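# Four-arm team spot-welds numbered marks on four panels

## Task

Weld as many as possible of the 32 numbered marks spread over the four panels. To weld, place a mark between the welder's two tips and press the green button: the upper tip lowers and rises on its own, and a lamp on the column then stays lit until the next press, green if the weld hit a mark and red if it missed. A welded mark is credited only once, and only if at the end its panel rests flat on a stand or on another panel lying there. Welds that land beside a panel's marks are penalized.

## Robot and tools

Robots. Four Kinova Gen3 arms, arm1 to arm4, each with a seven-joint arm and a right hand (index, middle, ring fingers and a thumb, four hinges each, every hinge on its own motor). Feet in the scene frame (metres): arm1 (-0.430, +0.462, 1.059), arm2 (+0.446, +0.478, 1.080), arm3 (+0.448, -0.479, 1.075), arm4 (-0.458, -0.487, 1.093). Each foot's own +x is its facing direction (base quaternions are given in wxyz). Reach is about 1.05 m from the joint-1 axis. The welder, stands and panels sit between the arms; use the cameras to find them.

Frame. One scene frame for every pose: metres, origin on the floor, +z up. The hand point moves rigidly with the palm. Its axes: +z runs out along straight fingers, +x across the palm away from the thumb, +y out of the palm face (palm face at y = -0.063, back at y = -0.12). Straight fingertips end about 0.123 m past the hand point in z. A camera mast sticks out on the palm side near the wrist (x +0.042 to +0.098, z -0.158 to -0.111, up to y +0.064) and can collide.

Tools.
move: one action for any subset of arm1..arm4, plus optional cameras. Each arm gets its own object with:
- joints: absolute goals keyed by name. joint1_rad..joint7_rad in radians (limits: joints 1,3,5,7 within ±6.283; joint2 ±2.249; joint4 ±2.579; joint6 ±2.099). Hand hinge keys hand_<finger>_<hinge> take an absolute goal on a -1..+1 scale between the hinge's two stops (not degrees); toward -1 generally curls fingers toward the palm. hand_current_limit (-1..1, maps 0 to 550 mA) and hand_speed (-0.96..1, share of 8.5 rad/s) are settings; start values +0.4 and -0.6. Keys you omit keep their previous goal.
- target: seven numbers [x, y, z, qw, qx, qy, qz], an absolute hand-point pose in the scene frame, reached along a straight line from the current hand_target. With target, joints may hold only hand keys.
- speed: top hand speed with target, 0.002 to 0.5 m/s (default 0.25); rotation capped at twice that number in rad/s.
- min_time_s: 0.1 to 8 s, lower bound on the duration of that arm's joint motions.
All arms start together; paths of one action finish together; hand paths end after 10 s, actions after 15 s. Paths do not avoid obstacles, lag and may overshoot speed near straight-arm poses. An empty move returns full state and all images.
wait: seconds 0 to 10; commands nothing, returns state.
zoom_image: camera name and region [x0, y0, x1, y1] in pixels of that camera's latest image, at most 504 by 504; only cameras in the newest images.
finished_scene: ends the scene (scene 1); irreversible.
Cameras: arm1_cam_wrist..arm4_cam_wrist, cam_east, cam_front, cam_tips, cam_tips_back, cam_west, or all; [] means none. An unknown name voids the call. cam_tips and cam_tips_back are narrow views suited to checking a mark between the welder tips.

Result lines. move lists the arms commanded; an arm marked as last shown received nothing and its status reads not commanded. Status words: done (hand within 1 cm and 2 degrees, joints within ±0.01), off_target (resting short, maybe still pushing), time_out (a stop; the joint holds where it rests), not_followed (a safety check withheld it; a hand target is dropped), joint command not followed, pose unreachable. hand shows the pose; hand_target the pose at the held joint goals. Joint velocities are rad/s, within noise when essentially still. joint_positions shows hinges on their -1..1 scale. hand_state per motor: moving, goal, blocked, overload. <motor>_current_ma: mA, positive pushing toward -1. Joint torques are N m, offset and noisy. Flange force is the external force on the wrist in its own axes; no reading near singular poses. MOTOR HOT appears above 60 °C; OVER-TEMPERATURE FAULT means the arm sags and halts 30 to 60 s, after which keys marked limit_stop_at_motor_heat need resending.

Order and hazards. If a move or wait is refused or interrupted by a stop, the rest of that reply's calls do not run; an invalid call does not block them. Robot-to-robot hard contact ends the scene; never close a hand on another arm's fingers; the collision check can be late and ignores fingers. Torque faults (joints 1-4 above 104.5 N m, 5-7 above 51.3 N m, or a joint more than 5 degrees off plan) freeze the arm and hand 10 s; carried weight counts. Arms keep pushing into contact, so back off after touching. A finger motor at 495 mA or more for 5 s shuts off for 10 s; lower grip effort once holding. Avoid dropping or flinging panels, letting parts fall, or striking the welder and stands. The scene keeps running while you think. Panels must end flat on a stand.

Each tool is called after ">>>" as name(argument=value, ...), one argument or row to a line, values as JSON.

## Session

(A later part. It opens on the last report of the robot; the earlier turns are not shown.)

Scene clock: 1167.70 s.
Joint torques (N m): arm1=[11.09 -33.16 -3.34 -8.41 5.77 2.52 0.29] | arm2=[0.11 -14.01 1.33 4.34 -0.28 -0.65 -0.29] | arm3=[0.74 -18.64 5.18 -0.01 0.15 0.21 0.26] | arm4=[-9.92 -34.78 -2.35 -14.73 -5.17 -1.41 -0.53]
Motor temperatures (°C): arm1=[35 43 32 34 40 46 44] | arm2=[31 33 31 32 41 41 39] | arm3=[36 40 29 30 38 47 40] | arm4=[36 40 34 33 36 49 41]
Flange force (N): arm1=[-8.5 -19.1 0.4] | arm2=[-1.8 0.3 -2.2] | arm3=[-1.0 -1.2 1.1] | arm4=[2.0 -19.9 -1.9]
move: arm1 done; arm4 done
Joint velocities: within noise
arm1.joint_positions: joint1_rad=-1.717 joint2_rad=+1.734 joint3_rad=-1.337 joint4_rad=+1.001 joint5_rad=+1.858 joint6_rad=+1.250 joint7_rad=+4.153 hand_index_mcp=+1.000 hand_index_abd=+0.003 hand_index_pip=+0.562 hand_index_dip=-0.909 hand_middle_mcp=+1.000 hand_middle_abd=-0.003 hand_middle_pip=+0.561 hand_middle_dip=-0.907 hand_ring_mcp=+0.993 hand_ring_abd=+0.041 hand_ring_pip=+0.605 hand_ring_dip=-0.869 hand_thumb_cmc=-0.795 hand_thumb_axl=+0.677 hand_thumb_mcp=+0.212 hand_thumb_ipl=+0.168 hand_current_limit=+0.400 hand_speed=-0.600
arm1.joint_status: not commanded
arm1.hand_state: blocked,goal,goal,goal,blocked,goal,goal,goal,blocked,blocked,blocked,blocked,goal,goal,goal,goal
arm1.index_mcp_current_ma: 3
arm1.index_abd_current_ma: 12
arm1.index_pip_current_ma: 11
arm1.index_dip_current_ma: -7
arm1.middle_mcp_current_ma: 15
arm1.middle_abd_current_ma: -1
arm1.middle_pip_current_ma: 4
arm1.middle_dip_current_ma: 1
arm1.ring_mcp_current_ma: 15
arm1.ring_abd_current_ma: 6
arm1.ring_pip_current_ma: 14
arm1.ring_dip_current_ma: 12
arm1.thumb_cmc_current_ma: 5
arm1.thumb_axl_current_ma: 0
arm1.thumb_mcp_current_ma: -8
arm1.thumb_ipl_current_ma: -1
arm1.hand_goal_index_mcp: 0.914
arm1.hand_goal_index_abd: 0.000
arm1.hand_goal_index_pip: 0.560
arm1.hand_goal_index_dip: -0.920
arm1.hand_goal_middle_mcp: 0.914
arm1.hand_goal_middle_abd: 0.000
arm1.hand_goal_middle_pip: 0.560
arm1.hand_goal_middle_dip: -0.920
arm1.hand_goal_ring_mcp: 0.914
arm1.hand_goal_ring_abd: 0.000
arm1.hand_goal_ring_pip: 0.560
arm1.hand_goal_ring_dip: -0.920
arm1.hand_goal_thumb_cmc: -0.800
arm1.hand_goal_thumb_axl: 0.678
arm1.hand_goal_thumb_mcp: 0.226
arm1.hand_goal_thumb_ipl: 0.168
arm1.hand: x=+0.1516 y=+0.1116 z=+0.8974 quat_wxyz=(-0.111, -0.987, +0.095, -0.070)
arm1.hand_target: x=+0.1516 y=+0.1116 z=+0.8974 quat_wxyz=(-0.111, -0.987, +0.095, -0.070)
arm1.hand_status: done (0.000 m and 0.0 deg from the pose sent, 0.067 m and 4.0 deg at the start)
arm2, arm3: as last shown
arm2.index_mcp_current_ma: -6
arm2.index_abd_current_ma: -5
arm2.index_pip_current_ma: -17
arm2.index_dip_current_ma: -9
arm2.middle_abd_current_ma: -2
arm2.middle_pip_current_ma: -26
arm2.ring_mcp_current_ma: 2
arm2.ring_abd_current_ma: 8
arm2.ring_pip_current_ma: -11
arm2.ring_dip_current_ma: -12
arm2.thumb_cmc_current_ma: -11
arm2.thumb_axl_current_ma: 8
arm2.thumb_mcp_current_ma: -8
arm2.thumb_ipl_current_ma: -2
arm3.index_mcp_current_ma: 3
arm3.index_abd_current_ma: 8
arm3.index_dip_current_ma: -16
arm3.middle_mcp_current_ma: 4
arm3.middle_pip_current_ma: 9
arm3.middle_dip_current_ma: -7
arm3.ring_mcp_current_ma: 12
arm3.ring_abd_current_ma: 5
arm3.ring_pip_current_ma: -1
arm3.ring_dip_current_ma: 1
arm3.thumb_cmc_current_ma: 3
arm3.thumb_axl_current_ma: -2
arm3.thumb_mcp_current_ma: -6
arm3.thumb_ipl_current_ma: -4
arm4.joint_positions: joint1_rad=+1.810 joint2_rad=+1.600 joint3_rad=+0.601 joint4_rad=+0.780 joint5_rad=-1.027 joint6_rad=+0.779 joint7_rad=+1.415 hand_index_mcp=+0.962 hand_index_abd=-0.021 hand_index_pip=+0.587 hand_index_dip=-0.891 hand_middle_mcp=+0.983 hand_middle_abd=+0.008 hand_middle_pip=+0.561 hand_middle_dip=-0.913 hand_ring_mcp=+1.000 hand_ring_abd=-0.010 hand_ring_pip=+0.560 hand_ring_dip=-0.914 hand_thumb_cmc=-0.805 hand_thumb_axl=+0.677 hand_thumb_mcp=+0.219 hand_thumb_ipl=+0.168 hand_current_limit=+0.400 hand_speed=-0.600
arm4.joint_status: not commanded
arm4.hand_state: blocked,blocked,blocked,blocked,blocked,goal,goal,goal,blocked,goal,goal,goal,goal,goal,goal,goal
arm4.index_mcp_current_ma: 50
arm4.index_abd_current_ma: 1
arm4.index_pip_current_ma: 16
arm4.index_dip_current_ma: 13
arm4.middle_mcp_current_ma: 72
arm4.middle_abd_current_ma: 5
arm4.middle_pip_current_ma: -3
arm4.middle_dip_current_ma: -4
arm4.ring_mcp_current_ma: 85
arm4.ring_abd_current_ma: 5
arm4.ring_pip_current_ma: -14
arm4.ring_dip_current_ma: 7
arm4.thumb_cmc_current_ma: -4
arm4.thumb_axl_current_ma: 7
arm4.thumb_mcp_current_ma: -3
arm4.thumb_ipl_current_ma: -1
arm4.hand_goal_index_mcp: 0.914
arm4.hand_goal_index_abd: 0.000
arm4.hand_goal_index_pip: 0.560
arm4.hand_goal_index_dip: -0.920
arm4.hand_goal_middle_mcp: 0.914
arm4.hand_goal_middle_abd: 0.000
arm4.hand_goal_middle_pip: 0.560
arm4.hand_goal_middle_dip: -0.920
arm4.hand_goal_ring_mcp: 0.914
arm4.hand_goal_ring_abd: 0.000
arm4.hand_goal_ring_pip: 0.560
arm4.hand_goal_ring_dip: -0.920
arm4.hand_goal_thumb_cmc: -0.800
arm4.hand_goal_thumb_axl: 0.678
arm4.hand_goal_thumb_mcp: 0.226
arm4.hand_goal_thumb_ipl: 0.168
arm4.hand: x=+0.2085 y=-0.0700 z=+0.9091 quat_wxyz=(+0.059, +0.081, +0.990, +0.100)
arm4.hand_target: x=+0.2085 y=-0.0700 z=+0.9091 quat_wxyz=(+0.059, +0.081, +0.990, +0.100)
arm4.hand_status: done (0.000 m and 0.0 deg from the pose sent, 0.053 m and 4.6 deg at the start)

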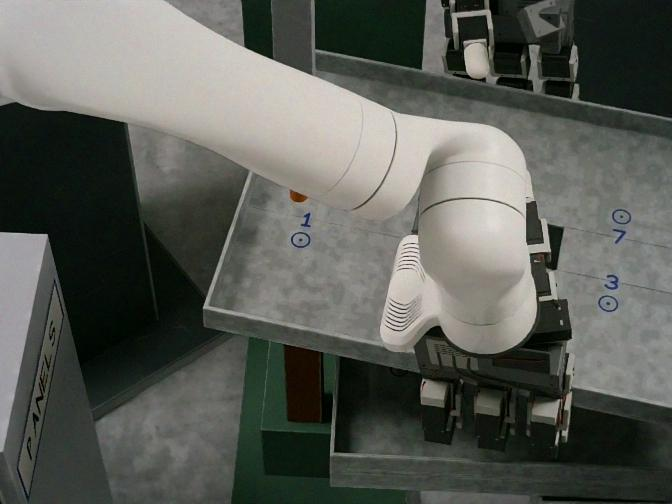

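>>> move(
  arm1={"target": [0.1514, 0.1116, 0.8909, 0.1107, 0.98681, -0.09472, 0.07009], "speed": 0.03},
  arm4={"target": [0.2083, -0.07, 0.9026, 0.05861, 0.08137, 0.98993, 0.09964], "speed": 0.03},
  cameras=["cam_tips"],
)

>>> zoom_image(
  camera="cam_tips",
  region=[220, 140, 400, 320],
)

Scene clock: 1169.17 s.
Joint torques (N m): arm1=[10.63 -33.1 -3.51 -8.19 5.59 2.39 0.26] | arm2=[0.02 -13.99 1.27 4.35 -0.25 -0.63 -0.27] | arm3=[0.69 -18.68 5.17 0.03 0.16 0.25 0.24] | arm4=[-9.59 -34.62 -2.21 -14.5 -5.02 -1.32 -0.5]
Motor temperatures (°C): arm1=[35 43 32 34 40 46 44] | arm2=[31 33 31 32 41 41 39] | arm3=[36 40 29 30 38 47 40] | arm4=[36 40 34 33 36 49 41]
Flange force (N): arm1=[-8.7 -18.4 0.5] | arm2=[-2.1 0.3 -2.3] | arm3=[-0.8 -1.1 1.2] | arm4=[2.3 -19.4 -1.9]
move: arm1 done; arm4 done
Joint velocities: within noise
arm1.joint_positions: joint1_rad=-1.720 joint2_rad=+1.744 joint3_rad=-1.334 joint4_rad=+0.992 joint5_rad=+1.863 joint6_rad=+1.241 joint7_rad=+4.155 hand_index_mcp=+1.000 hand_index_abd=+0.003 hand_index_pip=+0.562 hand_index_dip=-0.909 hand_middle_mcp=+1.000 hand_middle_abd=-0.003 hand_middle_pip=+0.561 hand_middle_dip=-0.907 hand_ring_mcp=+0.993 hand_ring_abd=+0.041 hand_ring_pip=+0.605 hand_ring_dip=-0.869 hand_thumb_cmc=-0.795 hand_thumb_axl=+0.677 hand_thumb_mcp=+0.212 hand_thumb_ipl=+0.168 hand_current_limit=+0.400 hand_speed=-0.600
arm1.joint_status: not commanded
arm1.hand_state: blocked,goal,goal,goal,blocked,goal,goal,goal,blocked,blocked,blocked,blocked,goal,goal,goal,goal
arm1.index_mcp_current_ma: -8
arm1.index_abd_current_ma: 17
arm1.index_pip_current_ma: 7
arm1.index_dip_current_ma: 1
arm1.middle_mcp_current_ma: 17
arm1.middle_abd_current_ma: 4
arm1.middle_pip_current_ma: -6
arm1.middle_dip_current_ma: 10
arm1.ring_mcp_current_ma: 10
arm1.ring_abd_current_ma: 5
arm1.ring_pip_current_ma: 11
arm1.ring_dip_current_ma: 10
arm1.thumb_cmc_current_ma: -3
arm1.thumb_axl_current_ma: -1
arm1.thumb_mcp_current_ma: 1
arm1.thumb_ipl_current_ma: -3
arm1.hand_goal_index_mcp: 0.914
arm1.hand_goal_index_abd: 0.000
arm1.hand_goal_index_pip: 0.560
arm1.hand_goal_index_dip: -0.920
arm1.hand_goal_middle_mcp: 0.914
arm1.hand_goal_middle_abd: 0.000
arm1.hand_goal_middle_pip: 0.560
arm1.hand_goal_middle_dip: -0.920
arm1.hand_goal_ring_mcp: 0.914
arm1.hand_goal_ring_abd: 0.000
arm1.hand_goal_ring_pip: 0.560
arm1.hand_goal_ring_dip: -0.920
arm1.hand_goal_thumb_cmc: -0.800
arm1.hand_goal_thumb_axl: 0.678
arm1.hand_goal_thumb_mcp: 0.226
arm1.hand_goal_thumb_ipl: 0.168
arm1.hand: x=+0.1514 y=+0.1116 z=+0.8909 quat_wxyz=(-0.111, -0.987, +0.095, -0.070)
arm1.hand_target: x=+0.1514 y=+0.1116 z=+0.8909 quat_wxyz=(-0.111, -0.987, +0.095, -0.070)
arm1.hand_status: done (0.000 m and 0.0 deg from the pose sent, 0.006 m and 0.0 deg at the start)
arm2, arm3: as last shown
arm2.index_abd_current_ma: -9
arm2.index_pip_current_ma: -11
arm2.index_dip_current_ma: -6
arm2.middle_mcp_current_ma: 12
arm2.middle_abd_current_ma: 2
arm2.middle_pip_current_ma: -30
arm2.middle_dip_current_ma: -12
arm2.ring_abd_current_ma: 6
arm2.ring_pip_current_ma: -16
arm2.ring_dip_current_ma: -15
arm2.thumb_cmc_current_ma: -7
arm2.thumb_axl_current_ma: 5
arm2.thumb_mcp_current_ma: -14
arm2.thumb_ipl_current_ma: -6
arm3.index_mcp_current_ma: 4
arm3.index_abd_current_ma: 4
arm3.index_pip_current_ma: 12
arm3.index_dip_current_ma: -9
arm3.middle_mcp_current_ma: 2
arm3.middle_abd_current_ma: 2
arm3.middle_pip_current_ma: 6
arm3.ring_mcp_current_ma: 4
arm3.ring_abd_current_ma: 9
arm3.ring_pip_current_ma: 10
arm3.ring_dip_current_ma: -1
arm3.thumb_cmc_current_ma: -2
arm3.thumb_axl_current_ma: 2
arm3.thumb_mcp_current_ma: -4
arm3.thumb_ipl_current_ma: -2
arm4.joint_positions: joint1_rad=+1.812 joint2_rad=+1.614 joint3_rad=+0.601 joint4_rad=+0.767 joint5_rad=-1.028 joint6_rad=+0.775 joint7_rad=+1.411 hand_index_mcp=+0.962 hand_index_abd=-0.021 hand_index_pip=+0.588 hand_index_dip=-0.891 hand_middle_mcp=+0.983 hand_middle_abd=+0.008 hand_middle_pip=+0.561 hand_middle_dip=-0.913 hand_ring_mcp=+1.000 hand_ring_abd=-0.010 hand_ring_pip=+0.560 hand_ring_dip=-0.914 hand_thumb_cmc=-0.805 hand_thumb_axl=+0.677 hand_thumb_mcp=+0.219 hand_thumb_ipl=+0.168 hand_current_limit=+0.400 hand_speed=-0.600
arm4.joint_status: not commanded
arm4.hand_state: blocked,blocked,blocked,blocked,blocked,goal,goal,goal,blocked,goal,goal,goal,goal,goal,goal,goal
arm4.index_mcp_current_ma: 50
arm4.index_abd_current_ma: -13
arm4.index_pip_current_ma: 28
arm4.index_dip_current_ma: 29
arm4.middle_mcp_current_ma: 49
arm4.middle_abd_current_ma: 5
arm4.middle_pip_current_ma: -7
arm4.middle_dip_current_ma: 3
arm4.ring_mcp_current_ma: 80
arm4.ring_abd_current_ma: -4
arm4.ring_pip_current_ma: -3
arm4.ring_dip_current_ma: -2
arm4.thumb_cmc_current_ma: 15
arm4.thumb_axl_current_ma: 11
arm4.thumb_mcp_current_ma: -12
arm4.thumb_ipl_current_ma: 5
arm4.hand_goal_index_mcp: 0.914
arm4.hand_goal_index_abd: 0.000
arm4.hand_goal_index_pip: 0.560
arm4.hand_goal_index_dip: -0.920
arm4.hand_goal_middle_mcp: 0.914
arm4.hand_goal_middle_abd: 0.000
arm4.hand_goal_middle_pip: 0.560
arm4.hand_goal_middle_dip: -0.920
arm4.hand_goal_ring_mcp: 0.914
arm4.hand_goal_ring_abd: 0.000
arm4.hand_goal_ring_pip: 0.560
arm4.hand_goal_ring_dip: -0.920
arm4.hand_goal_thumb_cmc: -0.800
arm4.hand_goal_thumb_axl: 0.678
arm4.hand_goal_thumb_mcp: 0.226
arm4.hand_goal_thumb_ipl: 0.168
arm4.hand: x=+0.2083 y=-0.0700 z=+0.9026 quat_wxyz=(+0.059, +0.081, +0.990, +0.100)
arm4.hand_target: x=+0.2083 y=-0.0700 z=+0.9026 quat_wxyz=(+0.059, +0.081, +0.990, +0.100)
arm4.hand_status: done (0.000 m and 0.0 deg from the pose sent, 0.007 m and 0.0 deg at the start)

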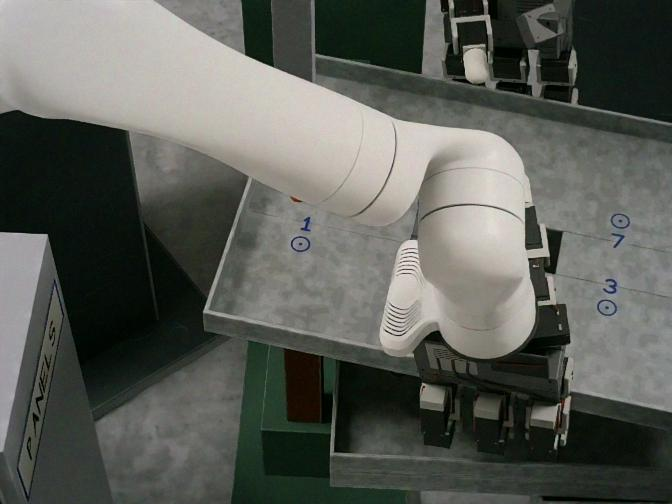

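Scaled by 2.800.

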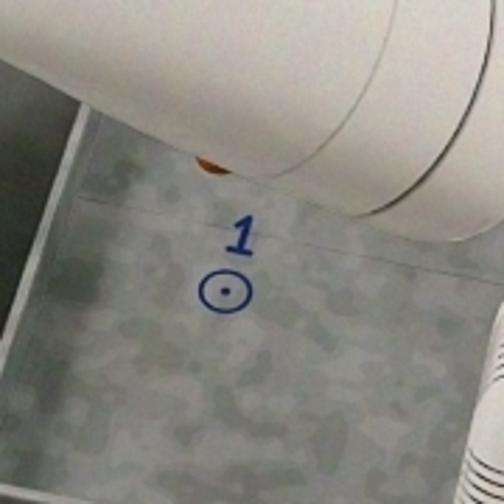

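>>> move(
  arm3={"target": [0.023, -0.503, 0.86, 0, 0, 1, 0], "speed": 0.06},
  cameras=[],
)

>>> wait(
  seconds=1.8,
  cameras=[],
)

>>> move(
  arm3={"target": [0.023, -0.503, 0.885, 0, 0, 1, 0], "speed": 0.08},
  cameras=["cam_front"],
)

>>> zoom_image(
  camera="cam_front",
  region=[300, 20, 400, 110],
)

Scene clock: 1170.77 s.
Joint torques (N m): arm1=[10.6 -33.03 -3.5 -8.16 5.57 2.41 0.21] | arm2=[0.06 -14.11 1.3 4.42 -0.27 -0.66 -0.28] | arm3=[0.72 -17.31 4.66 0.17 0.15 0.24 0.28] | arm4=[-9.61 -34.76 -2.15 -14.43 -4.99 -1.33 -0.53]
Motor temperatures (°C): arm1=[35 43 32 34 40 46 44] | arm2=[31 33 31 32 41 41 39] | arm3=[36 40 29 30 38 47 40] | arm4=[36 40 34 33 36 49 41]
Flange force (N): arm1=[-8.5 -18.2 0.5] | arm2=[-2.0 0.3 -1.8] | arm3=[-1.6 -1.1 -2.5] | arm4=[1.9 -19.3 -1.4]
move: arm3 done
Joint velocities: within noise
arm1, arm2, arm4: as last shown
arm1.index_mcp_current_ma: 5
arm1.index_abd_current_ma: 6
arm1.index_pip_current_ma: 10
arm1.index_dip_current_ma: -2
arm1.middle_mcp_current_ma: 11
arm1.middle_abd_current_ma: 3
arm1.middle_pip_current_ma: 6
arm1.middle_dip_current_ma: 1
arm1.ring_mcp_current_ma: 12
arm1.ring_abd_current_ma: 10
arm1.ring_pip_current_ma: 8
arm1.ring_dip_current_ma: 16
arm1.thumb_cmc_current_ma: 4
arm1.thumb_axl_current_ma: -6
arm1.thumb_mcp_current_ma: -3
arm1.thumb_ipl_current_ma: -1
arm2.index_abd_current_ma: -6
arm2.index_pip_current_ma: -17
arm2.index_dip_current_ma: -10
arm2.middle_mcp_current_ma: 7
arm2.middle_pip_current_ma: -32
arm2.middle_dip_current_ma: -16
arm2.ring_abd_current_ma: 5
arm2.ring_pip_current_ma: -10
arm2.ring_dip_current_ma: -10
arm2.thumb_cmc_current_ma: -8
arm2.thumb_mcp_current_ma: -15
arm3.joint_positions: joint1_rad=-2.947 joint2_rad=+1.356 joint3_rad=+0.333 joint4_rad=+1.667 joint5_rad=+1.939 joint6_rad=-0.363 joint7_rad=+2.314 hand_index_mcp=+0.151 hand_index_abd=+0.003 hand_index_pip=-0.477 hand_index_dip=+0.009 hand_middle_mcp=+0.746 hand_middle_abd=+0.007 hand_middle_pip=+0.578 hand_middle_dip=+0.697 hand_ring_mcp=+0.153 hand_ring_abd=+0.006 hand_ring_pip=-0.470 hand_ring_dip=+0.009 hand_thumb_cmc=-0.800 hand_thumb_axl=+0.677 hand_thumb_mcp=+0.212 hand_thumb_ipl=+0.168 hand_current_limit=+0.400 hand_speed=-0.600
arm3.joint_status: not commanded
arm3.hand_state: blocked,goal,blocked,goal,goal,goal,goal,goal,blocked,goal,blocked,goal,goal,goal,goal,goal
arm3.index_mcp_current_ma: 8
arm3.index_abd_current_ma: 11
arm3.index_pip_current_ma: 14
arm3.index_dip_current_ma: -8
arm3.middle_mcp_current_ma: 2
arm3.middle_abd_current_ma: 0
arm3.middle_pip_current_ma: 2
arm3.middle_dip_current_ma: -7
arm3.ring_mcp_current_ma: 2
arm3.ring_abd_current_ma: 2
arm3.ring_pip_current_ma: 3
arm3.ring_dip_current_ma: 8
arm3.thumb_cmc_current_ma: -8
arm3.thumb_axl_current_ma: 0
arm3.thumb_mcp_current_ma: -4
arm3.thumb_ipl_current_ma: -13
arm3.hand_goal_index_mcp: 0.100
arm3.hand_goal_index_abd: 0.000
arm3.hand_goal_index_pip: -0.500
arm3.hand_goal_index_dip: 0.000
arm3.hand_goal_middle_mcp: 0.754
arm3.hand_goal_middle_abd: 0.000
arm3.hand_goal_middle_pip: 0.576
arm3.hand_goal_middle_dip: 0.696
arm3.hand_goal_ring_mcp: 0.100
arm3.hand_goal_ring_abd: 0.000
arm3.hand_goal_ring_pip: -0.500
arm3.hand_goal_ring_dip: 0.000
arm3.hand_goal_thumb_cmc: -0.800
arm3.hand_goal_thumb_axl: 0.678
arm3.hand_goal_thumb_mcp: 0.226
arm3.hand_goal_thumb_ipl: 0.168
arm3.hand: x=+0.0230 y=-0.5030 z=+0.8600 quat_wxyz=(+0.000, +0.000, -1.000, +0.000)
arm3.hand_target: x=+0.0230 y=-0.5030 z=+0.8600 quat_wxyz=(+0.000, +0.000, -1.000, +0.000)
arm3.hand_status: done (0.000 m and 0.0 deg from the pose sent, 0.025 m and 0.0 deg at the start)
arm4.index_mcp_current_ma: 39
arm4.index_abd_current_ma: -17
arm4.index_pip_current_ma: 22
arm4.index_dip_current_ma: 25
arm4.middle_mcp_current_ma: 59
arm4.middle_abd_current_ma: -9
arm4.middle_pip_current_ma: -1
arm4.middle_dip_current_ma: 2
arm4.ring_mcp_current_ma: 84
arm4.ring_abd_current_ma: 15
arm4.ring_pip_current_ma: -13
arm4.ring_dip_current_ma: 8
arm4.thumb_cmc_current_ma: 1
arm4.thumb_axl_current_ma: 3
arm4.thumb_mcp_current_ma: 7
arm4.thumb_ipl_current_ma: 3

Scene clock: 1172.57 s.
Joint torques (N m): arm1=[10.44 -31.04 -2.97 -8.48 5.63 1.79 0.28] | arm2=[0.1 -13.96 1.25 4.35 -0.3 -0.71 -0.32] | arm3=[0.68 -17.25 4.61 0.21 0.15 0.3 0.22] | arm4=[-9.57 -34.02 -2.19 -14.93 -5.09 -1.79 -0.54]
Motor temperatures (°C): arm1=[35 43 32 34 40 46 44] | arm2=[31 33 31 32 41 41 39] | arm3=[36 39 29 30 38 47 40] | arm4=[36 40 34 33 36 49 41]
Flange force (N): arm1=[-10.3 -17.7 -4.7] | arm2=[-2.0 0.8 -2.4] | arm3=[-1.4 -1.0 -2.6] | arm4=[4.5 -20.7 -5.0]
Joint velocities: within noise
arm1.joint_positions: joint1_rad=-1.720 joint2_rad=+1.744 joint3_rad=-1.334 joint4_rad=+0.992 joint5_rad=+1.863 joint6_rad=+1.241 joint7_rad=+4.155 hand_index_mcp=+1.000 hand_index_abd=+0.002 hand_index_pip=+0.562 hand_index_dip=-0.909 hand_middle_mcp=+1.000 hand_middle_abd=-0.003 hand_middle_pip=+0.561 hand_middle_dip=-0.907 hand_ring_mcp=+0.993 hand_ring_abd=+0.040 hand_ring_pip=+0.602 hand_ring_dip=-0.872 hand_thumb_cmc=-0.795 hand_thumb_axl=+0.677 hand_thumb_mcp=+0.212 hand_thumb_ipl=+0.168 hand_current_limit=+0.400 hand_speed=-0.600
arm1.joint_status: not commanded
arm1.hand_state: blocked,goal,goal,goal,blocked,goal,goal,goal,blocked,blocked,blocked,blocked,goal,goal,goal,goal
arm1.index_mcp_current_ma: 6
arm1.index_abd_current_ma: 11
arm1.index_pip_current_ma: 8
arm1.index_dip_current_ma: 2
arm1.middle_mcp_current_ma: 11
arm1.middle_abd_current_ma: 2
arm1.middle_pip_current_ma: 2
arm1.middle_dip_current_ma: 4
arm1.ring_mcp_current_ma: 12
arm1.ring_abd_current_ma: 8
arm1.ring_pip_current_ma: 16
arm1.ring_dip_current_ma: 12
arm1.thumb_cmc_current_ma: 1
arm1.thumb_axl_current_ma: -6
arm1.thumb_mcp_current_ma: 7
arm1.thumb_ipl_current_ma: 2
arm1.hand_goal_index_mcp: 0.914
arm1.hand_goal_index_abd: 0.000
arm1.hand_goal_index_pip: 0.560
arm1.hand_goal_index_dip: -0.920
arm1.hand_goal_middle_mcp: 0.914
arm1.hand_goal_middle_abd: 0.000
arm1.hand_goal_middle_pip: 0.560
arm1.hand_goal_middle_dip: -0.920
arm1.hand_goal_ring_mcp: 0.914
arm1.hand_goal_ring_abd: 0.000
arm1.hand_goal_ring_pip: 0.560
arm1.hand_goal_ring_dip: -0.920
arm1.hand_goal_thumb_cmc: -0.800
arm1.hand_goal_thumb_axl: 0.678
arm1.hand_goal_thumb_mcp: 0.226
arm1.hand_goal_thumb_ipl: 0.168
arm1.hand: x=+0.1514 y=+0.1116 z=+0.8909 quat_wxyz=(-0.111, -0.987, +0.095, -0.070)
arm1.hand_target: x=+0.1514 y=+0.1116 z=+0.8909 quat_wxyz=(-0.111, -0.987, +0.095, -0.070)
arm1.hand_status: not commanded
arm2.joint_positions: joint1_rad=+0.498 joint2_rad=+1.428 joint3_rad=+0.302 joint4_rad=+2.460 joint5_rad=+0.281 joint6_rad=-0.959 joint7_rad=-0.596 hand_index_mcp=+0.914 hand_index_abd=+0.000 hand_index_pip=+0.944 hand_index_dip=+0.694 hand_middle_mcp=+0.914 hand_middle_abd=+0.001 hand_middle_pip=+0.944 hand_middle_dip=+0.692 hand_ring_mcp=+0.914 hand_ring_abd=+0.002 hand_ring_pip=+0.945 hand_ring_dip=+0.692 hand_thumb_cmc=-0.803 hand_thumb_axl=+0.677 hand_thumb_mcp=+0.222 hand_thumb_ipl=+0.168 hand_current_limit=+0.400 hand_speed=-0.600
arm2.joint_status: not commanded
arm2.hand_state: goal,goal,goal,goal,goal,goal,goal,goal,goal,goal,goal,goal,goal,goal,goal,goal
arm2.index_mcp_current_ma: -3
arm2.index_abd_current_ma: -3
arm2.index_pip_current_ma: -16
arm2.index_dip_current_ma: -8
arm2.middle_mcp_current_ma: 12
arm2.middle_abd_current_ma: 0
arm2.middle_pip_current_ma: -29
arm2.middle_dip_current_ma: -18
arm2.ring_mcp_current_ma: 6
arm2.ring_abd_current_ma: 7
arm2.ring_pip_current_ma: -11
arm2.ring_dip_current_ma: -13
arm2.thumb_cmc_current_ma: -7
arm2.thumb_axl_current_ma: 9
arm2.thumb_mcp_current_ma: -11
arm2.thumb_ipl_current_ma: -5
arm2.hand_goal_index_mcp: 0.914
arm2.hand_goal_index_abd: 0.000
arm2.hand_goal_index_pip: 0.950
arm2.hand_goal_index_dip: 0.696
arm2.hand_goal_middle_mcp: 0.914
arm2.hand_goal_middle_abd: 0.000
arm2.hand_goal_middle_pip: 0.950
arm2.hand_goal_middle_dip: 0.696
arm2.hand_goal_ring_mcp: 0.914
arm2.hand_goal_ring_abd: 0.000
arm2.hand_goal_ring_pip: 0.950
arm2.hand_goal_ring_dip: 0.696
arm2.hand_goal_thumb_cmc: -0.800
arm2.hand_goal_thumb_axl: 0.678
arm2.hand_goal_thumb_mcp: 0.226
arm2.hand_goal_thumb_ipl: 0.168
arm2.hand: x=+0.4320 y=+0.1150 z=+0.9300 quat_wxyz=(+0.105, +0.995, +0.000, +0.000)
arm2.hand_target: x=+0.4320 y=+0.1150 z=+0.9300 quat_wxyz=(+0.105, +0.995, +0.000, +0.000)
arm2.hand_status: not commanded
arm3.joint_positions: joint1_rad=-2.947 joint2_rad=+1.356 joint3_rad=+0.333 joint4_rad=+1.667 joint5_rad=+1.939 joint6_rad=-0.363 joint7_rad=+2.314 hand_index_mcp=+0.151 hand_index_abd=+0.003 hand_index_pip=-0.477 hand_index_dip=+0.009 hand_middle_mcp=+0.746 hand_middle_abd=+0.007 hand_middle_pip=+0.578 hand_middle_dip=+0.697 hand_ring_mcp=+0.153 hand_ring_abd=+0.006 hand_ring_pip=-0.470 hand_ring_dip=+0.009 hand_thumb_cmc=-0.800 hand_thumb_axl=+0.677 hand_thumb_mcp=+0.212 hand_thumb_ipl=+0.168 hand_current_limit=+0.400 hand_speed=-0.600
arm3.joint_status: not commanded
arm3.hand_state: blocked,goal,blocked,goal,goal,goal,goal,goal,blocked,goal,blocked,goal,goal,goal,goal,goal
arm3.index_mcp_current_ma: 6
arm3.index_abd_current_ma: 9
arm3.index_pip_current_ma: 4
arm3.index_dip_current_ma: -8
arm3.middle_mcp_current_ma: 4
arm3.middle_abd_current_ma: 7
arm3.middle_pip_current_ma: 8
arm3.middle_dip_current_ma: -8
arm3.ring_mcp_current_ma: 2
arm3.ring_abd_current_ma: 3
arm3.ring_pip_current_ma: 7
arm3.ring_dip_current_ma: 6
arm3.thumb_cmc_current_ma: -7
arm3.thumb_axl_current_ma: -4
arm3.thumb_mcp_current_ma: -2
arm3.thumb_ipl_current_ma: -8
arm3.hand_goal_index_mcp: 0.100
arm3.hand_goal_index_abd: 0.000
arm3.hand_goal_index_pip: -0.500
arm3.hand_goal_index_dip: 0.000
arm3.hand_goal_middle_mcp: 0.754
arm3.hand_goal_middle_abd: 0.000
arm3.hand_goal_middle_pip: 0.576
arm3.hand_goal_middle_dip: 0.696
arm3.hand_goal_ring_mcp: 0.100
arm3.hand_goal_ring_abd: 0.000
arm3.hand_goal_ring_pip: -0.500
arm3.hand_goal_ring_dip: 0.000
arm3.hand_goal_thumb_cmc: -0.800
arm3.hand_goal_thumb_axl: 0.678
arm3.hand_goal_thumb_mcp: 0.226
arm3.hand_goal_thumb_ipl: 0.168
arm3.hand: x=+0.0230 y=-0.5030 z=+0.8600 quat_wxyz=(+0.000, +0.000, -1.000, +0.000)
arm3.hand_target: x=+0.0230 y=-0.5030 z=+0.8600 quat_wxyz=(+0.000, +0.000, -1.000, +0.000)
arm3.hand_status: done (0.000 m and 0.0 deg from the pose sent, 0.025 m and 0.0 deg at the start)
arm4.joint_positions: joint1_rad=+1.812 joint2_rad=+1.614 joint3_rad=+0.601 joint4_rad=+0.767 joint5_rad=-1.028 joint6_rad=+0.775 joint7_rad=+1.411 hand_index_mcp=+0.962 hand_index_abd=-0.020 hand_index_pip=+0.587 hand_index_dip=-0.892 hand_middle_mcp=+0.983 hand_middle_abd=+0.001 hand_middle_pip=+0.561 hand_middle_dip=-0.913 hand_ring_mcp=+1.000 hand_ring_abd=-0.004 hand_ring_pip=+0.560 hand_ring_dip=-0.914 hand_thumb_cmc=-0.805 hand_thumb_axl=+0.677 hand_thumb_mcp=+0.219 hand_thumb_ipl=+0.168 hand_current_limit=+0.400 hand_speed=-0.600
arm4.joint_status: not commanded
arm4.hand_state: blocked,blocked,blocked,blocked,blocked,goal,goal,goal,blocked,goal,goal,goal,goal,goal,goal,goal
arm4.index_mcp_current_ma: 52
arm4.index_abd_current_ma: -1
arm4.index_pip_current_ma: 31
arm4.index_dip_current_ma: 23
arm4.middle_mcp_current_ma: 50
arm4.middle_abd_current_ma: 0
arm4.middle_pip_current_ma: -8
arm4.middle_dip_current_ma: -3
arm4.ring_mcp_current_ma: 97
arm4.ring_abd_current_ma: 24
arm4.ring_pip_current_ma: 4
arm4.ring_dip_current_ma: 12
arm4.thumb_cmc_current_ma: 14
arm4.thumb_axl_current_ma: 3
arm4.thumb_mcp_current_ma: 8
arm4.thumb_ipl_current_ma: -9
arm4.hand_goal_index_mcp: 0.914
arm4.hand_goal_index_abd: 0.000
arm4.hand_goal_index_pip: 0.560
arm4.hand_goal_index_dip: -0.920
arm4.hand_goal_middle_mcp: 0.914
arm4.hand_goal_middle_abd: 0.000
arm4.hand_goal_middle_pip: 0.560
arm4.hand_goal_middle_dip: -0.920
arm4.hand_goal_ring_mcp: 0.914
arm4.hand_goal_ring_abd: 0.000
arm4.hand_goal_ring_pip: 0.560
arm4.hand_goal_ring_dip: -0.920
arm4.hand_goal_thumb_cmc: -0.800
arm4.hand_goal_thumb_axl: 0.678
arm4.hand_goal_thumb_mcp: 0.226
arm4.hand_goal_thumb_ipl: 0.168
arm4.hand: x=+0.2083 y=-0.0700 z=+0.9026 quat_wxyz=(+0.059, +0.081, +0.990, +0.100)
arm4.hand_target: x=+0.2083 y=-0.0700 z=+0.9026 quat_wxyz=(+0.059, +0.081, +0.990, +0.100)
arm4.hand_status: not commanded
wait: 1.80 s; at rest by 0.67 s

Scene clock: 1173.53 s.
Joint torques (N m): arm1=[10.62 -33.2 -3.5 -8.1 5.62 2.35 0.24] | arm2=[0.06 -14 1.3 4.34 -0.25 -0.58 -0.28] | arm3=[0.73 -18.64 5.17 0.05 0.18 0.25 0.24] | arm4=[-9.47 -34.48 -2.16 -14.48 -5.04 -1.28 -0.56]
Motor temperatures (°C): arm1=[35 43 32 34 40 46 44] | arm2=[31 33 31 32 41 41 39] | arm3=[36 39 29 30 38 47 40] | arm4=[36 40 34 33 36 49 41]
Flange force (N): arm1=[-8.1 -18.3 0.8] | arm2=[-2.0 0.0 -2.3] | arm3=[-0.7 -1.2 1.2] | arm4=[3.0 -19.7 -2.4]
move: arm3 done
Joint velocities: within noise
arm1, arm2, arm4: as last shown
arm1.joint_positions: joint1_rad=-1.720 joint2_rad=+1.744 joint3_rad=-1.334 joint4_rad=+0.992 joint5_rad=+1.863 joint6_rad=+1.241 joint7_rad=+4.155 hand_index_mcp=+1.000 hand_index_abd=+0.003 hand_index_pip=+0.562 hand_index_dip=-0.909 hand_middle_mcp=+1.000 hand_middle_abd=-0.003 hand_middle_pip=+0.561 hand_middle_dip=-0.907 hand_ring_mcp=+0.993 hand_ring_abd=+0.040 hand_ring_pip=+0.602 hand_ring_dip=-0.871 hand_thumb_cmc=-0.795 hand_thumb_axl=+0.677 hand_thumb_mcp=+0.212 hand_thumb_ipl=+0.168 hand_current_limit=+0.400 hand_speed=-0.600
arm1.index_mcp_current_ma: 4
arm1.index_abd_current_ma: 1
arm1.index_pip_current_ma: 9
arm1.index_dip_current_ma: 1
arm1.middle_mcp_current_ma: 12
arm1.middle_abd_current_ma: 1
arm1.middle_pip_current_ma: -5
arm1.middle_dip_current_ma: 1
arm1.ring_mcp_current_ma: 9
arm1.ring_abd_current_ma: 13
arm1.ring_dip_current_ma: 14
arm1.thumb_axl_current_ma: -8
arm1.thumb_mcp_current_ma: 1
arm1.thumb_ipl_current_ma: 6
arm2.index_mcp_current_ma: -8
arm2.index_dip_current_ma: -12
arm2.middle_mcp_current_ma: 6
arm2.middle_abd_current_ma: -1
arm2.middle_pip_current_ma: -30
arm2.middle_dip_current_ma: -16
arm2.ring_mcp_current_ma: 2
arm2.ring_abd_current_ma: 12
arm2.ring_dip_current_ma: -10
arm2.thumb_cmc_current_ma: -10
arm2.thumb_axl_current_ma: 8
arm2.thumb_mcp_current_ma: -12
arm2.thumb_ipl_current_ma: -7
arm3.joint_positions: joint1_rad=-2.966 joint2_rad=+1.304 joint3_rad=+0.364 joint4_rad=+1.703 joint5_rad=+1.962 joint6_rad=-0.394 joint7_rad=+2.293 hand_index_mcp=+0.151 hand_index_abd=+0.003 hand_index_pip=-0.477 hand_index_dip=+0.009 hand_middle_mcp=+0.746 hand_middle_abd=+0.007 hand_middle_pip=+0.578 hand_middle_dip=+0.698 hand_ring_mcp=+0.153 hand_ring_abd=+0.006 hand_ring_pip=-0.470 hand_ring_dip=+0.009 hand_thumb_cmc=-0.800 hand_thumb_axl=+0.677 hand_thumb_mcp=+0.212 hand_thumb_ipl=+0.168 hand_current_limit=+0.400 hand_speed=-0.600
arm3.joint_status: not commanded
arm3.hand_state: blocked,goal,blocked,goal,goal,goal,goal,goal,blocked,goal,blocked,goal,goal,goal,goal,goal
arm3.index_mcp_current_ma: 9
arm3.index_abd_current_ma: 8
arm3.index_pip_current_ma: 13
arm3.index_dip_current_ma: -1
arm3.middle_mcp_current_ma: 5
arm3.middle_abd_current_ma: 6
arm3.middle_pip_current_ma: 3
arm3.middle_dip_current_ma: -8
arm3.ring_mcp_current_ma: 0
arm3.ring_abd_current_ma: 1
arm3.ring_pip_current_ma: 2
arm3.ring_dip_current_ma: -3
arm3.thumb_cmc_current_ma: 2
arm3.thumb_axl_current_ma: 2
arm3.thumb_mcp_current_ma: -8
arm3.thumb_ipl_current_ma: -4
arm3.hand_goal_index_mcp: 0.100
arm3.hand_goal_index_abd: 0.000
arm3.hand_goal_index_pip: -0.500
arm3.hand_goal_index_dip: 0.000
arm3.hand_goal_middle_mcp: 0.754
arm3.hand_goal_middle_abd: 0.000
arm3.hand_goal_middle_pip: 0.576
arm3.hand_goal_middle_dip: 0.696
arm3.hand_goal_ring_mcp: 0.100
arm3.hand_goal_ring_abd: 0.000
arm3.hand_goal_ring_pip: -0.500
arm3.hand_goal_ring_dip: 0.000
arm3.hand_goal_thumb_cmc: -0.800
arm3.hand_goal_thumb_axl: 0.678
arm3.hand_goal_thumb_mcp: 0.226
arm3.hand_goal_thumb_ipl: 0.168
arm3.hand: x=+0.0230 y=-0.5030 z=+0.8850 quat_wxyz=(+0.000, +0.000, -1.000, +0.000)
arm3.hand_target: x=+0.0230 y=-0.5030 z=+0.8850 quat_wxyz=(+0.000, +0.000, -1.000, +0.000)
arm3.hand_status: done (0.000 m and 0.0 deg from the pose sent, 0.025 m and 0.0 deg at the start)
arm4.joint_positions: joint1_rad=+1.812 joint2_rad=+1.614 joint3_rad=+0.601 joint4_rad=+0.767 joint5_rad=-1.028 joint6_rad=+0.775 joint7_rad=+1.411 hand_index_mcp=+0.962 hand_index_abd=-0.020 hand_index_pip=+0.588 hand_index_dip=-0.891 hand_middle_mcp=+0.983 hand_middle_abd=-0.001 hand_middle_pip=+0.561 hand_middle_dip=-0.913 hand_ring_mcp=+1.000 hand_ring_abd=-0.006 hand_ring_pip=+0.560 hand_ring_dip=-0.914 hand_thumb_cmc=-0.805 hand_thumb_axl=+0.677 hand_thumb_mcp=+0.219 hand_thumb_ipl=+0.168 hand_current_limit=+0.400 hand_speed=-0.600
arm4.index_mcp_current_ma: 38
arm4.index_abd_current_ma: -15
arm4.index_pip_current_ma: 12
arm4.index_dip_current_ma: 19
arm4.middle_mcp_current_ma: 67
arm4.middle_abd_current_ma: 3
arm4.middle_pip_current_ma: -17
arm4.middle_dip_current_ma: -2
arm4.ring_mcp_current_ma: 80
arm4.ring_abd_current_ma: -12
arm4.ring_pip_current_ma: -25
arm4.ring_dip_current_ma: 4
arm4.thumb_cmc_current_ma: 22
arm4.thumb_axl_current_ma: -2
arm4.thumb_mcp_current_ma: 4
arm4.thumb_ipl_current_ma: -8

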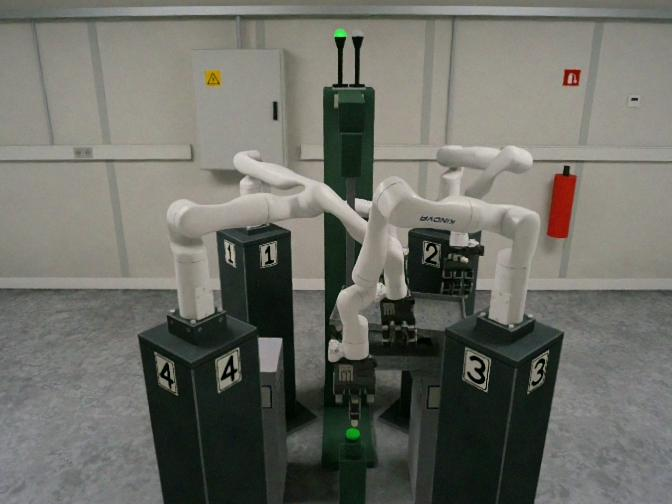

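Scaled by 5.040.

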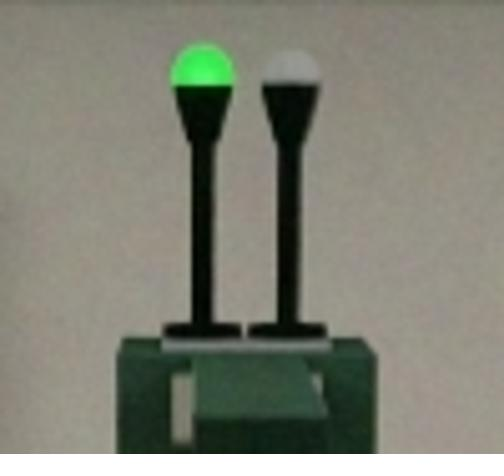

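>>> move(
  arm1={"target": [0.134, 0.0141, 0.8994, 0.1107, 0.98681, -0.09472, 0.07009], "speed": 0.06},
  arm4={"target": [0.1909, -0.1675, 0.9111, 0.05861, 0.08137, 0.98993, 0.09964], "speed": 0.06},
  cameras=["cam_tips"],
)

>>> zoom_image(
  camera="cam_tips",
  region=[220, 140, 400, 320],
)

Scene clock: 1179.90 s.
Joint torques (N m): arm1=[10.6 -35.16 -3.47 -8.91 6.1 0.92 0.29] | arm2=[0.16 -14.02 1.19 4.36 -0.29 -0.64 -0.36] | arm3=[0.63 -18.7 5.14 0.04 0.19 0.26 0.23] | arm4=[-9.96 -32.19 -4.15 -13 -4.54 1.06 -0.46]
Motor temperatures (°C): arm1=[35 43 32 34 40 46 44] | arm2=[31 33 31 32 41 41 39] | arm3=[36 39 29 30 38 47 40] | arm4=[36 41 34 33 36 49 41]
Flange force (N): arm1=[-9.5 -19.9 0.1] | arm2=[-2.0 0.3 -2.2] | arm3=[-0.7 -1.0 1.3] | arm4=[1.1 -19.1 -1.6]
move: arm1 done; arm4 done
Joint velocities: within noise
arm1.joint_positions: joint1_rad=-1.617 joint2_rad=+1.735 joint3_rad=-1.348 joint4_rad=+0.871 joint5_rad=+1.813 joint6_rad=+1.198 joint7_rad=+4.387 hand_index_mcp=+1.000 hand_index_abd=+0.003 hand_index_pip=+0.562 hand_index_dip=-0.909 hand_middle_mcp=+1.000 hand_middle_abd=-0.003 hand_middle_pip=+0.561 hand_middle_dip=-0.907 hand_ring_mcp=+0.992 hand_ring_abd=+0.040 hand_ring_pip=+0.602 hand_ring_dip=-0.871 hand_thumb_cmc=-0.795 hand_thumb_axl=+0.677 hand_thumb_mcp=+0.212 hand_thumb_ipl=+0.168 hand_current_limit=+0.400 hand_speed=-0.600
arm1.joint_status: not commanded
arm1.hand_state: blocked,goal,goal,goal,blocked,goal,goal,goal,blocked,blocked,blocked,blocked,goal,goal,goal,goal
arm1.index_mcp_current_ma: 3
arm1.index_abd_current_ma: 10
arm1.index_pip_current_ma: 12
arm1.index_dip_current_ma: -8
arm1.middle_mcp_current_ma: 14
arm1.middle_abd_current_ma: 3
arm1.middle_pip_current_ma: 0
arm1.middle_dip_current_ma: -3
arm1.ring_mcp_current_ma: 11
arm1.ring_abd_current_ma: 5
arm1.ring_pip_current_ma: 5
arm1.ring_dip_current_ma: 11
arm1.thumb_cmc_current_ma: -1
arm1.thumb_axl_current_ma: -6
arm1.thumb_mcp_current_ma: -4
arm1.thumb_ipl_current_ma: 0
arm1.hand_goal_index_mcp: 0.914
arm1.hand_goal_index_abd: 0.000
arm1.hand_goal_index_pip: 0.560
arm1.hand_goal_index_dip: -0.920
arm1.hand_goal_middle_mcp: 0.914
arm1.hand_goal_middle_abd: 0.000
arm1.hand_goal_middle_pip: 0.560
arm1.hand_goal_middle_dip: -0.920
arm1.hand_goal_ring_mcp: 0.914
arm1.hand_goal_ring_abd: 0.000
arm1.hand_goal_ring_pip: 0.560
arm1.hand_goal_ring_dip: -0.920
arm1.hand_goal_thumb_cmc: -0.800
arm1.hand_goal_thumb_axl: 0.678
arm1.hand_goal_thumb_mcp: 0.226
arm1.hand_goal_thumb_ipl: 0.168
arm1.hand: x=+0.1340 y=+0.0141 z=+0.8994 quat_wxyz=(-0.111, -0.987, +0.095, -0.070)
arm1.hand_target: x=+0.1340 y=+0.0141 z=+0.8994 quat_wxyz=(-0.111, -0.987, +0.095, -0.070)
arm1.hand_status: done (0.000 m and 0.0 deg from the pose sent, 0.099 m and 0.0 deg at the start)
arm2, arm3: as last shown
arm2.index_mcp_current_ma: -5
arm2.index_abd_current_ma: -1
arm2.index_pip_current_ma: -19
arm2.index_dip_current_ma: -5
arm2.middle_mcp_current_ma: 9
arm2.middle_abd_current_ma: 0
arm2.middle_pip_current_ma: -32
arm2.ring_mcp_current_ma: 4
arm2.ring_abd_current_ma: 10
arm2.ring_pip_current_ma: -10
arm2.ring_dip_current_ma: -9
arm2.thumb_cmc_current_ma: -4
arm2.thumb_axl_current_ma: 5
arm2.thumb_mcp_current_ma: -9
arm2.thumb_ipl_current_ma: -5
arm3.index_mcp_current_ma: 5
arm3.index_abd_current_ma: 9
arm3.index_pip_current_ma: 12
arm3.index_dip_current_ma: -2
arm3.middle_mcp_current_ma: 0
arm3.middle_abd_current_ma: 1
arm3.middle_pip_current_ma: 12
arm3.middle_dip_current_ma: -10
arm3.ring_mcp_current_ma: -5
arm3.ring_abd_current_ma: 2
arm3.ring_pip_current_ma: 4
arm3.ring_dip_current_ma: -6
arm3.thumb_cmc_current_ma: 6
arm3.thumb_axl_current_ma: -1
arm3.thumb_mcp_current_ma: -11
arm3.thumb_ipl_current_ma: -10
arm4.joint_positions: joint1_rad=+1.916 joint2_rad=+1.483 joint3_rad=+0.477 joint4_rad=+1.094 joint5_rad=-1.103 joint6_rad=+0.640 joint7_rad=+1.770 hand_index_mcp=+0.963 hand_index_abd=-0.020 hand_index_pip=+0.589 hand_index_dip=-0.891 hand_middle_mcp=+0.983 hand_middle_abd=-0.001 hand_middle_pip=+0.561 hand_middle_dip=-0.913 hand_ring_mcp=+1.000 hand_ring_abd=-0.007 hand_ring_pip=+0.560 hand_ring_dip=-0.914 hand_thumb_cmc=-0.805 hand_thumb_axl=+0.677 hand_thumb_mcp=+0.219 hand_thumb_ipl=+0.168 hand_current_limit=+0.400 hand_speed=-0.600
arm4.joint_status: not commanded
arm4.hand_state: blocked,blocked,blocked,blocked,blocked,goal,goal,goal,blocked,goal,goal,goal,goal,goal,goal,goal
arm4.index_mcp_current_ma: 33
arm4.index_abd_current_ma: 0
arm4.index_pip_current_ma: 27
arm4.index_dip_current_ma: 19
arm4.middle_mcp_current_ma: 77
arm4.middle_abd_current_ma: -11
arm4.middle_pip_current_ma: -4
arm4.middle_dip_current_ma: -17
arm4.ring_mcp_current_ma: 79
arm4.ring_abd_current_ma: 5
arm4.ring_pip_current_ma: 2
arm4.ring_dip_current_ma: 18
arm4.thumb_cmc_current_ma: 17
arm4.thumb_axl_current_ma: -9
arm4.thumb_mcp_current_ma: 4
arm4.thumb_ipl_current_ma: -8
arm4.hand_goal_index_mcp: 0.914
arm4.hand_goal_index_abd: 0.000
arm4.hand_goal_index_pip: 0.560
arm4.hand_goal_index_dip: -0.920
arm4.hand_goal_middle_mcp: 0.914
arm4.hand_goal_middle_abd: 0.000
arm4.hand_goal_middle_pip: 0.560
arm4.hand_goal_middle_dip: -0.920
arm4.hand_goal_ring_mcp: 0.914
arm4.hand_goal_ring_abd: 0.000
arm4.hand_goal_ring_pip: 0.560
arm4.hand_goal_ring_dip: -0.920
arm4.hand_goal_thumb_cmc: -0.800
arm4.hand_goal_thumb_axl: 0.678
arm4.hand_goal_thumb_mcp: 0.226
arm4.hand_goal_thumb_ipl: 0.168
arm4.hand: x=+0.1909 y=-0.1675 z=+0.9111 quat_wxyz=(+0.059, +0.081, +0.990, +0.100)
arm4.hand_target: x=+0.1909 y=-0.1675 z=+0.9111 quat_wxyz=(+0.059, +0.081, +0.990, +0.100)
arm4.hand_status: done (0.000 m and 0.0 deg from the pose sent, 0.099 m and 0.0 deg at the start)

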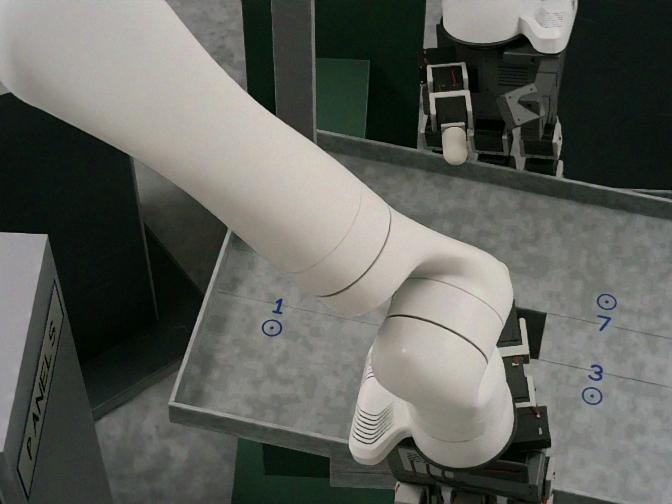

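Scaled by 2.800.

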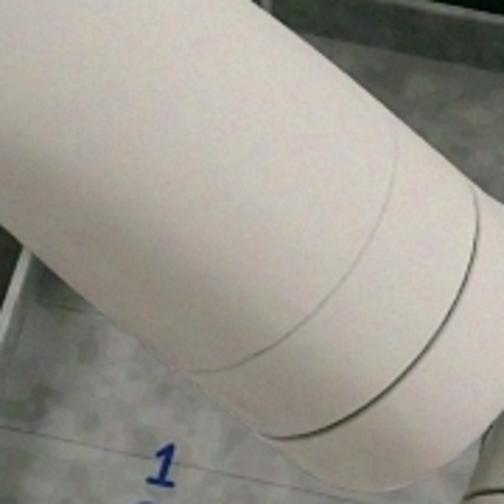

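>>> zoom_image(
  camera="cam_tips",
  region=[220, 280, 320, 380],
)

>>> zoom_image(
  camera="cam_tips",
  region=[550, 280, 672, 410],
)

Scaled by 5.040.

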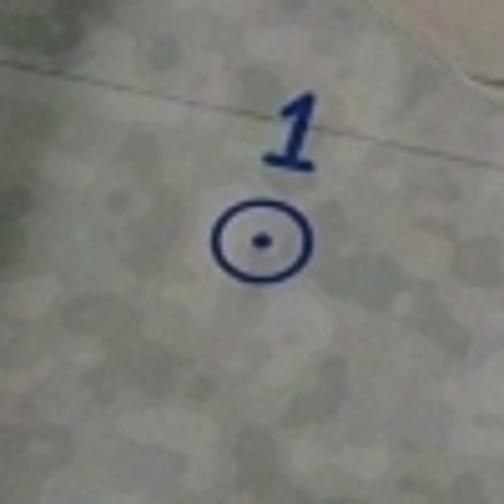

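Scaled by 3.877.

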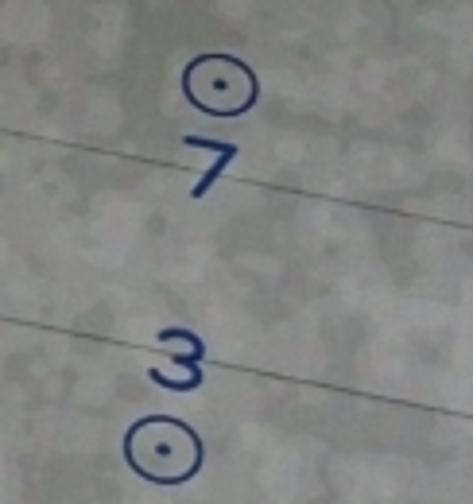

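>>> move(
  arm1={"target": [0.134, 0.0136, 0.8919, 0.1107, 0.98681, -0.09472, 0.07009], "speed": 0.03},
  arm4={"target": [0.1909, -0.168, 0.9036, 0.05861, 0.08137, 0.98993, 0.09964], "speed": 0.03},
  cameras=["cam_tips", "cam_tips_back"],
)

>>> zoom_image(
  camera="cam_tips",
  region=[220, 280, 320, 380],
)

>>> zoom_image(
  camera="cam_tips",
  region=[550, 280, 672, 410],
)

Scene clock: 1183.17 s.
Joint torques (N m): arm1=[11.03 -34.64 -3.17 -9.15 6.21 0.92 0.29] | arm2=[0.11 -14.02 1.29 4.29 -0.28 -0.61 -0.32] | arm3=[0.73 -18.57 5.21 0.05 0.14 0.24 0.19] | arm4=[-10.07 -32.14 -4.29 -13.03 -4.53 0.92 -0.57]
Motor temperatures (°C): arm1=[35 43 32 34 40 46 44] | arm2=[31 33 31 32 41 41 39] | arm3=[36 39 29 30 38 47 40] | arm4=[36 41 34 33 36 49 41]
Flange force (N): arm1=[-9.3 -20.3 -1.3] | arm2=[-2.0 0.0 -2.4] | arm3=[-1.0 -1.0 1.1] | arm4=[1.0 -19.4 -2.1]
move: arm1 done; arm4 done
Joint velocities: within noise
arm1.joint_positions: joint1_rad=-1.621 joint2_rad=+1.747 joint3_rad=-1.345 joint4_rad=+0.857 joint5_rad=+1.816 joint6_rad=+1.187 joint7_rad=+4.392 hand_index_mcp=+1.000 hand_index_abd=+0.003 hand_index_pip=+0.562 hand_index_dip=-0.909 hand_middle_mcp=+1.000 hand_middle_abd=-0.003 hand_middle_pip=+0.561 hand_middle_dip=-0.907 hand_ring_mcp=+0.993 hand_ring_abd=+0.039 hand_ring_pip=+0.601 hand_ring_dip=-0.871 hand_thumb_cmc=-0.795 hand_thumb_axl=+0.677 hand_thumb_mcp=+0.212 hand_thumb_ipl=+0.168 hand_current_limit=+0.400 hand_speed=-0.600
arm1.joint_status: not commanded
arm1.hand_state: blocked,goal,goal,goal,blocked,goal,goal,goal,blocked,blocked,blocked,blocked,goal,goal,goal,goal
arm1.index_mcp_current_ma: 2
arm1.index_abd_current_ma: 8
arm1.index_pip_current_ma: 10
arm1.index_dip_current_ma: 5
arm1.middle_mcp_current_ma: 6
arm1.middle_abd_current_ma: 2
arm1.middle_pip_current_ma: -2
arm1.middle_dip_current_ma: 0
arm1.ring_mcp_current_ma: 4
arm1.ring_abd_current_ma: 7
arm1.ring_pip_current_ma: 15
arm1.ring_dip_current_ma: 2
arm1.thumb_cmc_current_ma: -4
arm1.thumb_axl_current_ma: -3
arm1.thumb_mcp_current_ma: -8
arm1.thumb_ipl_current_ma: -1
arm1.hand_goal_index_mcp: 0.914
arm1.hand_goal_index_abd: 0.000
arm1.hand_goal_index_pip: 0.560
arm1.hand_goal_index_dip: -0.920
arm1.hand_goal_middle_mcp: 0.914
arm1.hand_goal_middle_abd: 0.000
arm1.hand_goal_middle_pip: 0.560
arm1.hand_goal_middle_dip: -0.920
arm1.hand_goal_ring_mcp: 0.914
arm1.hand_goal_ring_abd: 0.000
arm1.hand_goal_ring_pip: 0.560
arm1.hand_goal_ring_dip: -0.920
arm1.hand_goal_thumb_cmc: -0.800
arm1.hand_goal_thumb_axl: 0.678
arm1.hand_goal_thumb_mcp: 0.226
arm1.hand_goal_thumb_ipl: 0.168
arm1.hand: x=+0.1340 y=+0.0136 z=+0.8919 quat_wxyz=(-0.111, -0.987, +0.095, -0.070)
arm1.hand_target: x=+0.1340 y=+0.0136 z=+0.8919 quat_wxyz=(-0.111, -0.987, +0.095, -0.070)
arm1.hand_status: done (0.000 m and 0.0 deg from the pose sent, 0.008 m and 0.0 deg at the start)
arm2, arm3: as last shown
arm2.index_abd_current_ma: -5
arm2.index_pip_current_ma: -12
arm2.index_dip_current_ma: -7
arm2.middle_mcp_current_ma: 14
arm2.middle_abd_current_ma: 2
arm2.middle_pip_current_ma: -29
arm2.ring_abd_current_ma: 4
arm2.ring_pip_current_ma: -14
arm2.ring_dip_current_ma: -14
arm2.thumb_cmc_current_ma: -9
arm2.thumb_axl_current_ma: 4
arm2.thumb_mcp_current_ma: -8
arm2.thumb_ipl_current_ma: -4
arm3.index_mcp_current_ma: 9
arm3.index_abd_current_ma: 6
arm3.index_pip_current_ma: 10
arm3.index_dip_current_ma: 0
arm3.middle_mcp_current_ma: 8
arm3.middle_abd_current_ma: 8
arm3.middle_pip_current_ma: 1
arm3.middle_dip_current_ma: -12
arm3.ring_mcp_current_ma: -1
arm3.ring_abd_current_ma: 5
arm3.ring_pip_current_ma: 6
arm3.ring_dip_current_ma: -4
arm3.thumb_cmc_current_ma: -6
arm3.thumb_axl_current_ma: 3
arm3.thumb_mcp_current_ma: -1
arm3.thumb_ipl_current_ma: -3
arm4.joint_positions: joint1_rad=+1.920 joint2_rad=+1.499 joint3_rad=+0.474 joint4_rad=+1.082 joint5_rad=-1.106 joint6_rad=+0.635 joint7_rad=+1.771 hand_index_mcp=+0.963 hand_index_abd=-0.020 hand_index_pip=+0.591 hand_index_dip=-0.891 hand_middle_mcp=+0.983 hand_middle_abd=+0.000 hand_middle_pip=+0.561 hand_middle_dip=-0.913 hand_ring_mcp=+1.000 hand_ring_abd=-0.009 hand_ring_pip=+0.560 hand_ring_dip=-0.914 hand_thumb_cmc=-0.805 hand_thumb_axl=+0.677 hand_thumb_mcp=+0.219 hand_thumb_ipl=+0.168 hand_current_limit=+0.400 hand_speed=-0.600
arm4.joint_status: not commanded
arm4.hand_state: blocked,blocked,blocked,blocked,blocked,goal,goal,goal,blocked,goal,goal,goal,goal,goal,goal,goal
arm4.index_mcp_current_ma: 42
arm4.index_abd_current_ma: -6
arm4.index_pip_current_ma: 22
arm4.index_dip_current_ma: 20
arm4.middle_mcp_current_ma: 50
arm4.middle_abd_current_ma: 6
arm4.middle_pip_current_ma: -14
arm4.middle_dip_current_ma: 11
arm4.ring_mcp_current_ma: 109
arm4.ring_abd_current_ma: 12
arm4.ring_pip_current_ma: -12
arm4.ring_dip_current_ma: 10
arm4.thumb_cmc_current_ma: 3
arm4.thumb_axl_current_ma: 8
arm4.thumb_mcp_current_ma: 0
arm4.thumb_ipl_current_ma: -11
arm4.hand_goal_index_mcp: 0.914
arm4.hand_goal_index_abd: 0.000
arm4.hand_goal_index_pip: 0.560
arm4.hand_goal_index_dip: -0.920
arm4.hand_goal_middle_mcp: 0.914
arm4.hand_goal_middle_abd: 0.000
arm4.hand_goal_middle_pip: 0.560
arm4.hand_goal_middle_dip: -0.920
arm4.hand_goal_ring_mcp: 0.914
arm4.hand_goal_ring_abd: 0.000
arm4.hand_goal_ring_pip: 0.560
arm4.hand_goal_ring_dip: -0.920
arm4.hand_goal_thumb_cmc: -0.800
arm4.hand_goal_thumb_axl: 0.678
arm4.hand_goal_thumb_mcp: 0.226
arm4.hand_goal_thumb_ipl: 0.168
arm4.hand: x=+0.1909 y=-0.1680 z=+0.9036 quat_wxyz=(+0.059, +0.081, +0.990, +0.100)
arm4.hand_target: x=+0.1909 y=-0.1680 z=+0.9036 quat_wxyz=(+0.059, +0.081, +0.990, +0.100)
arm4.hand_status: done (0.000 m and 0.0 deg from the pose sent, 0.008 m and 0.0 deg at the start)

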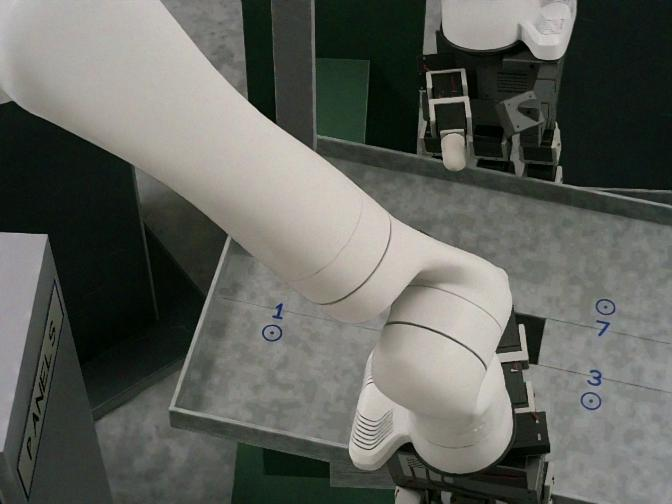

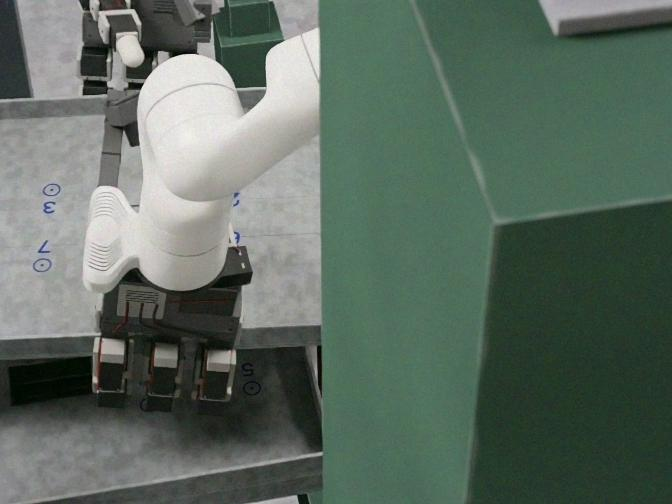

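Scaled by 5.040.

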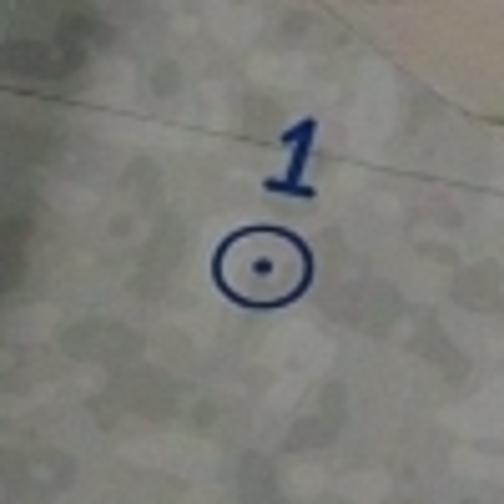

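Scaled by 3.877.

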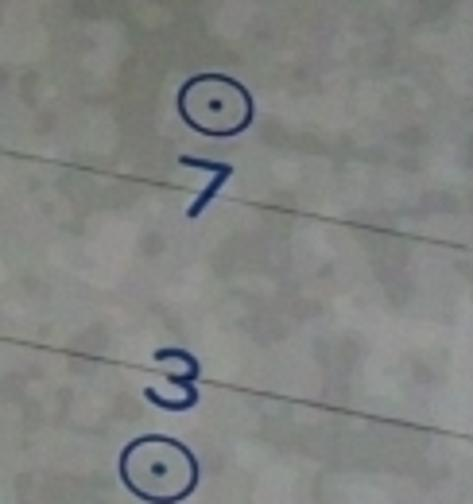

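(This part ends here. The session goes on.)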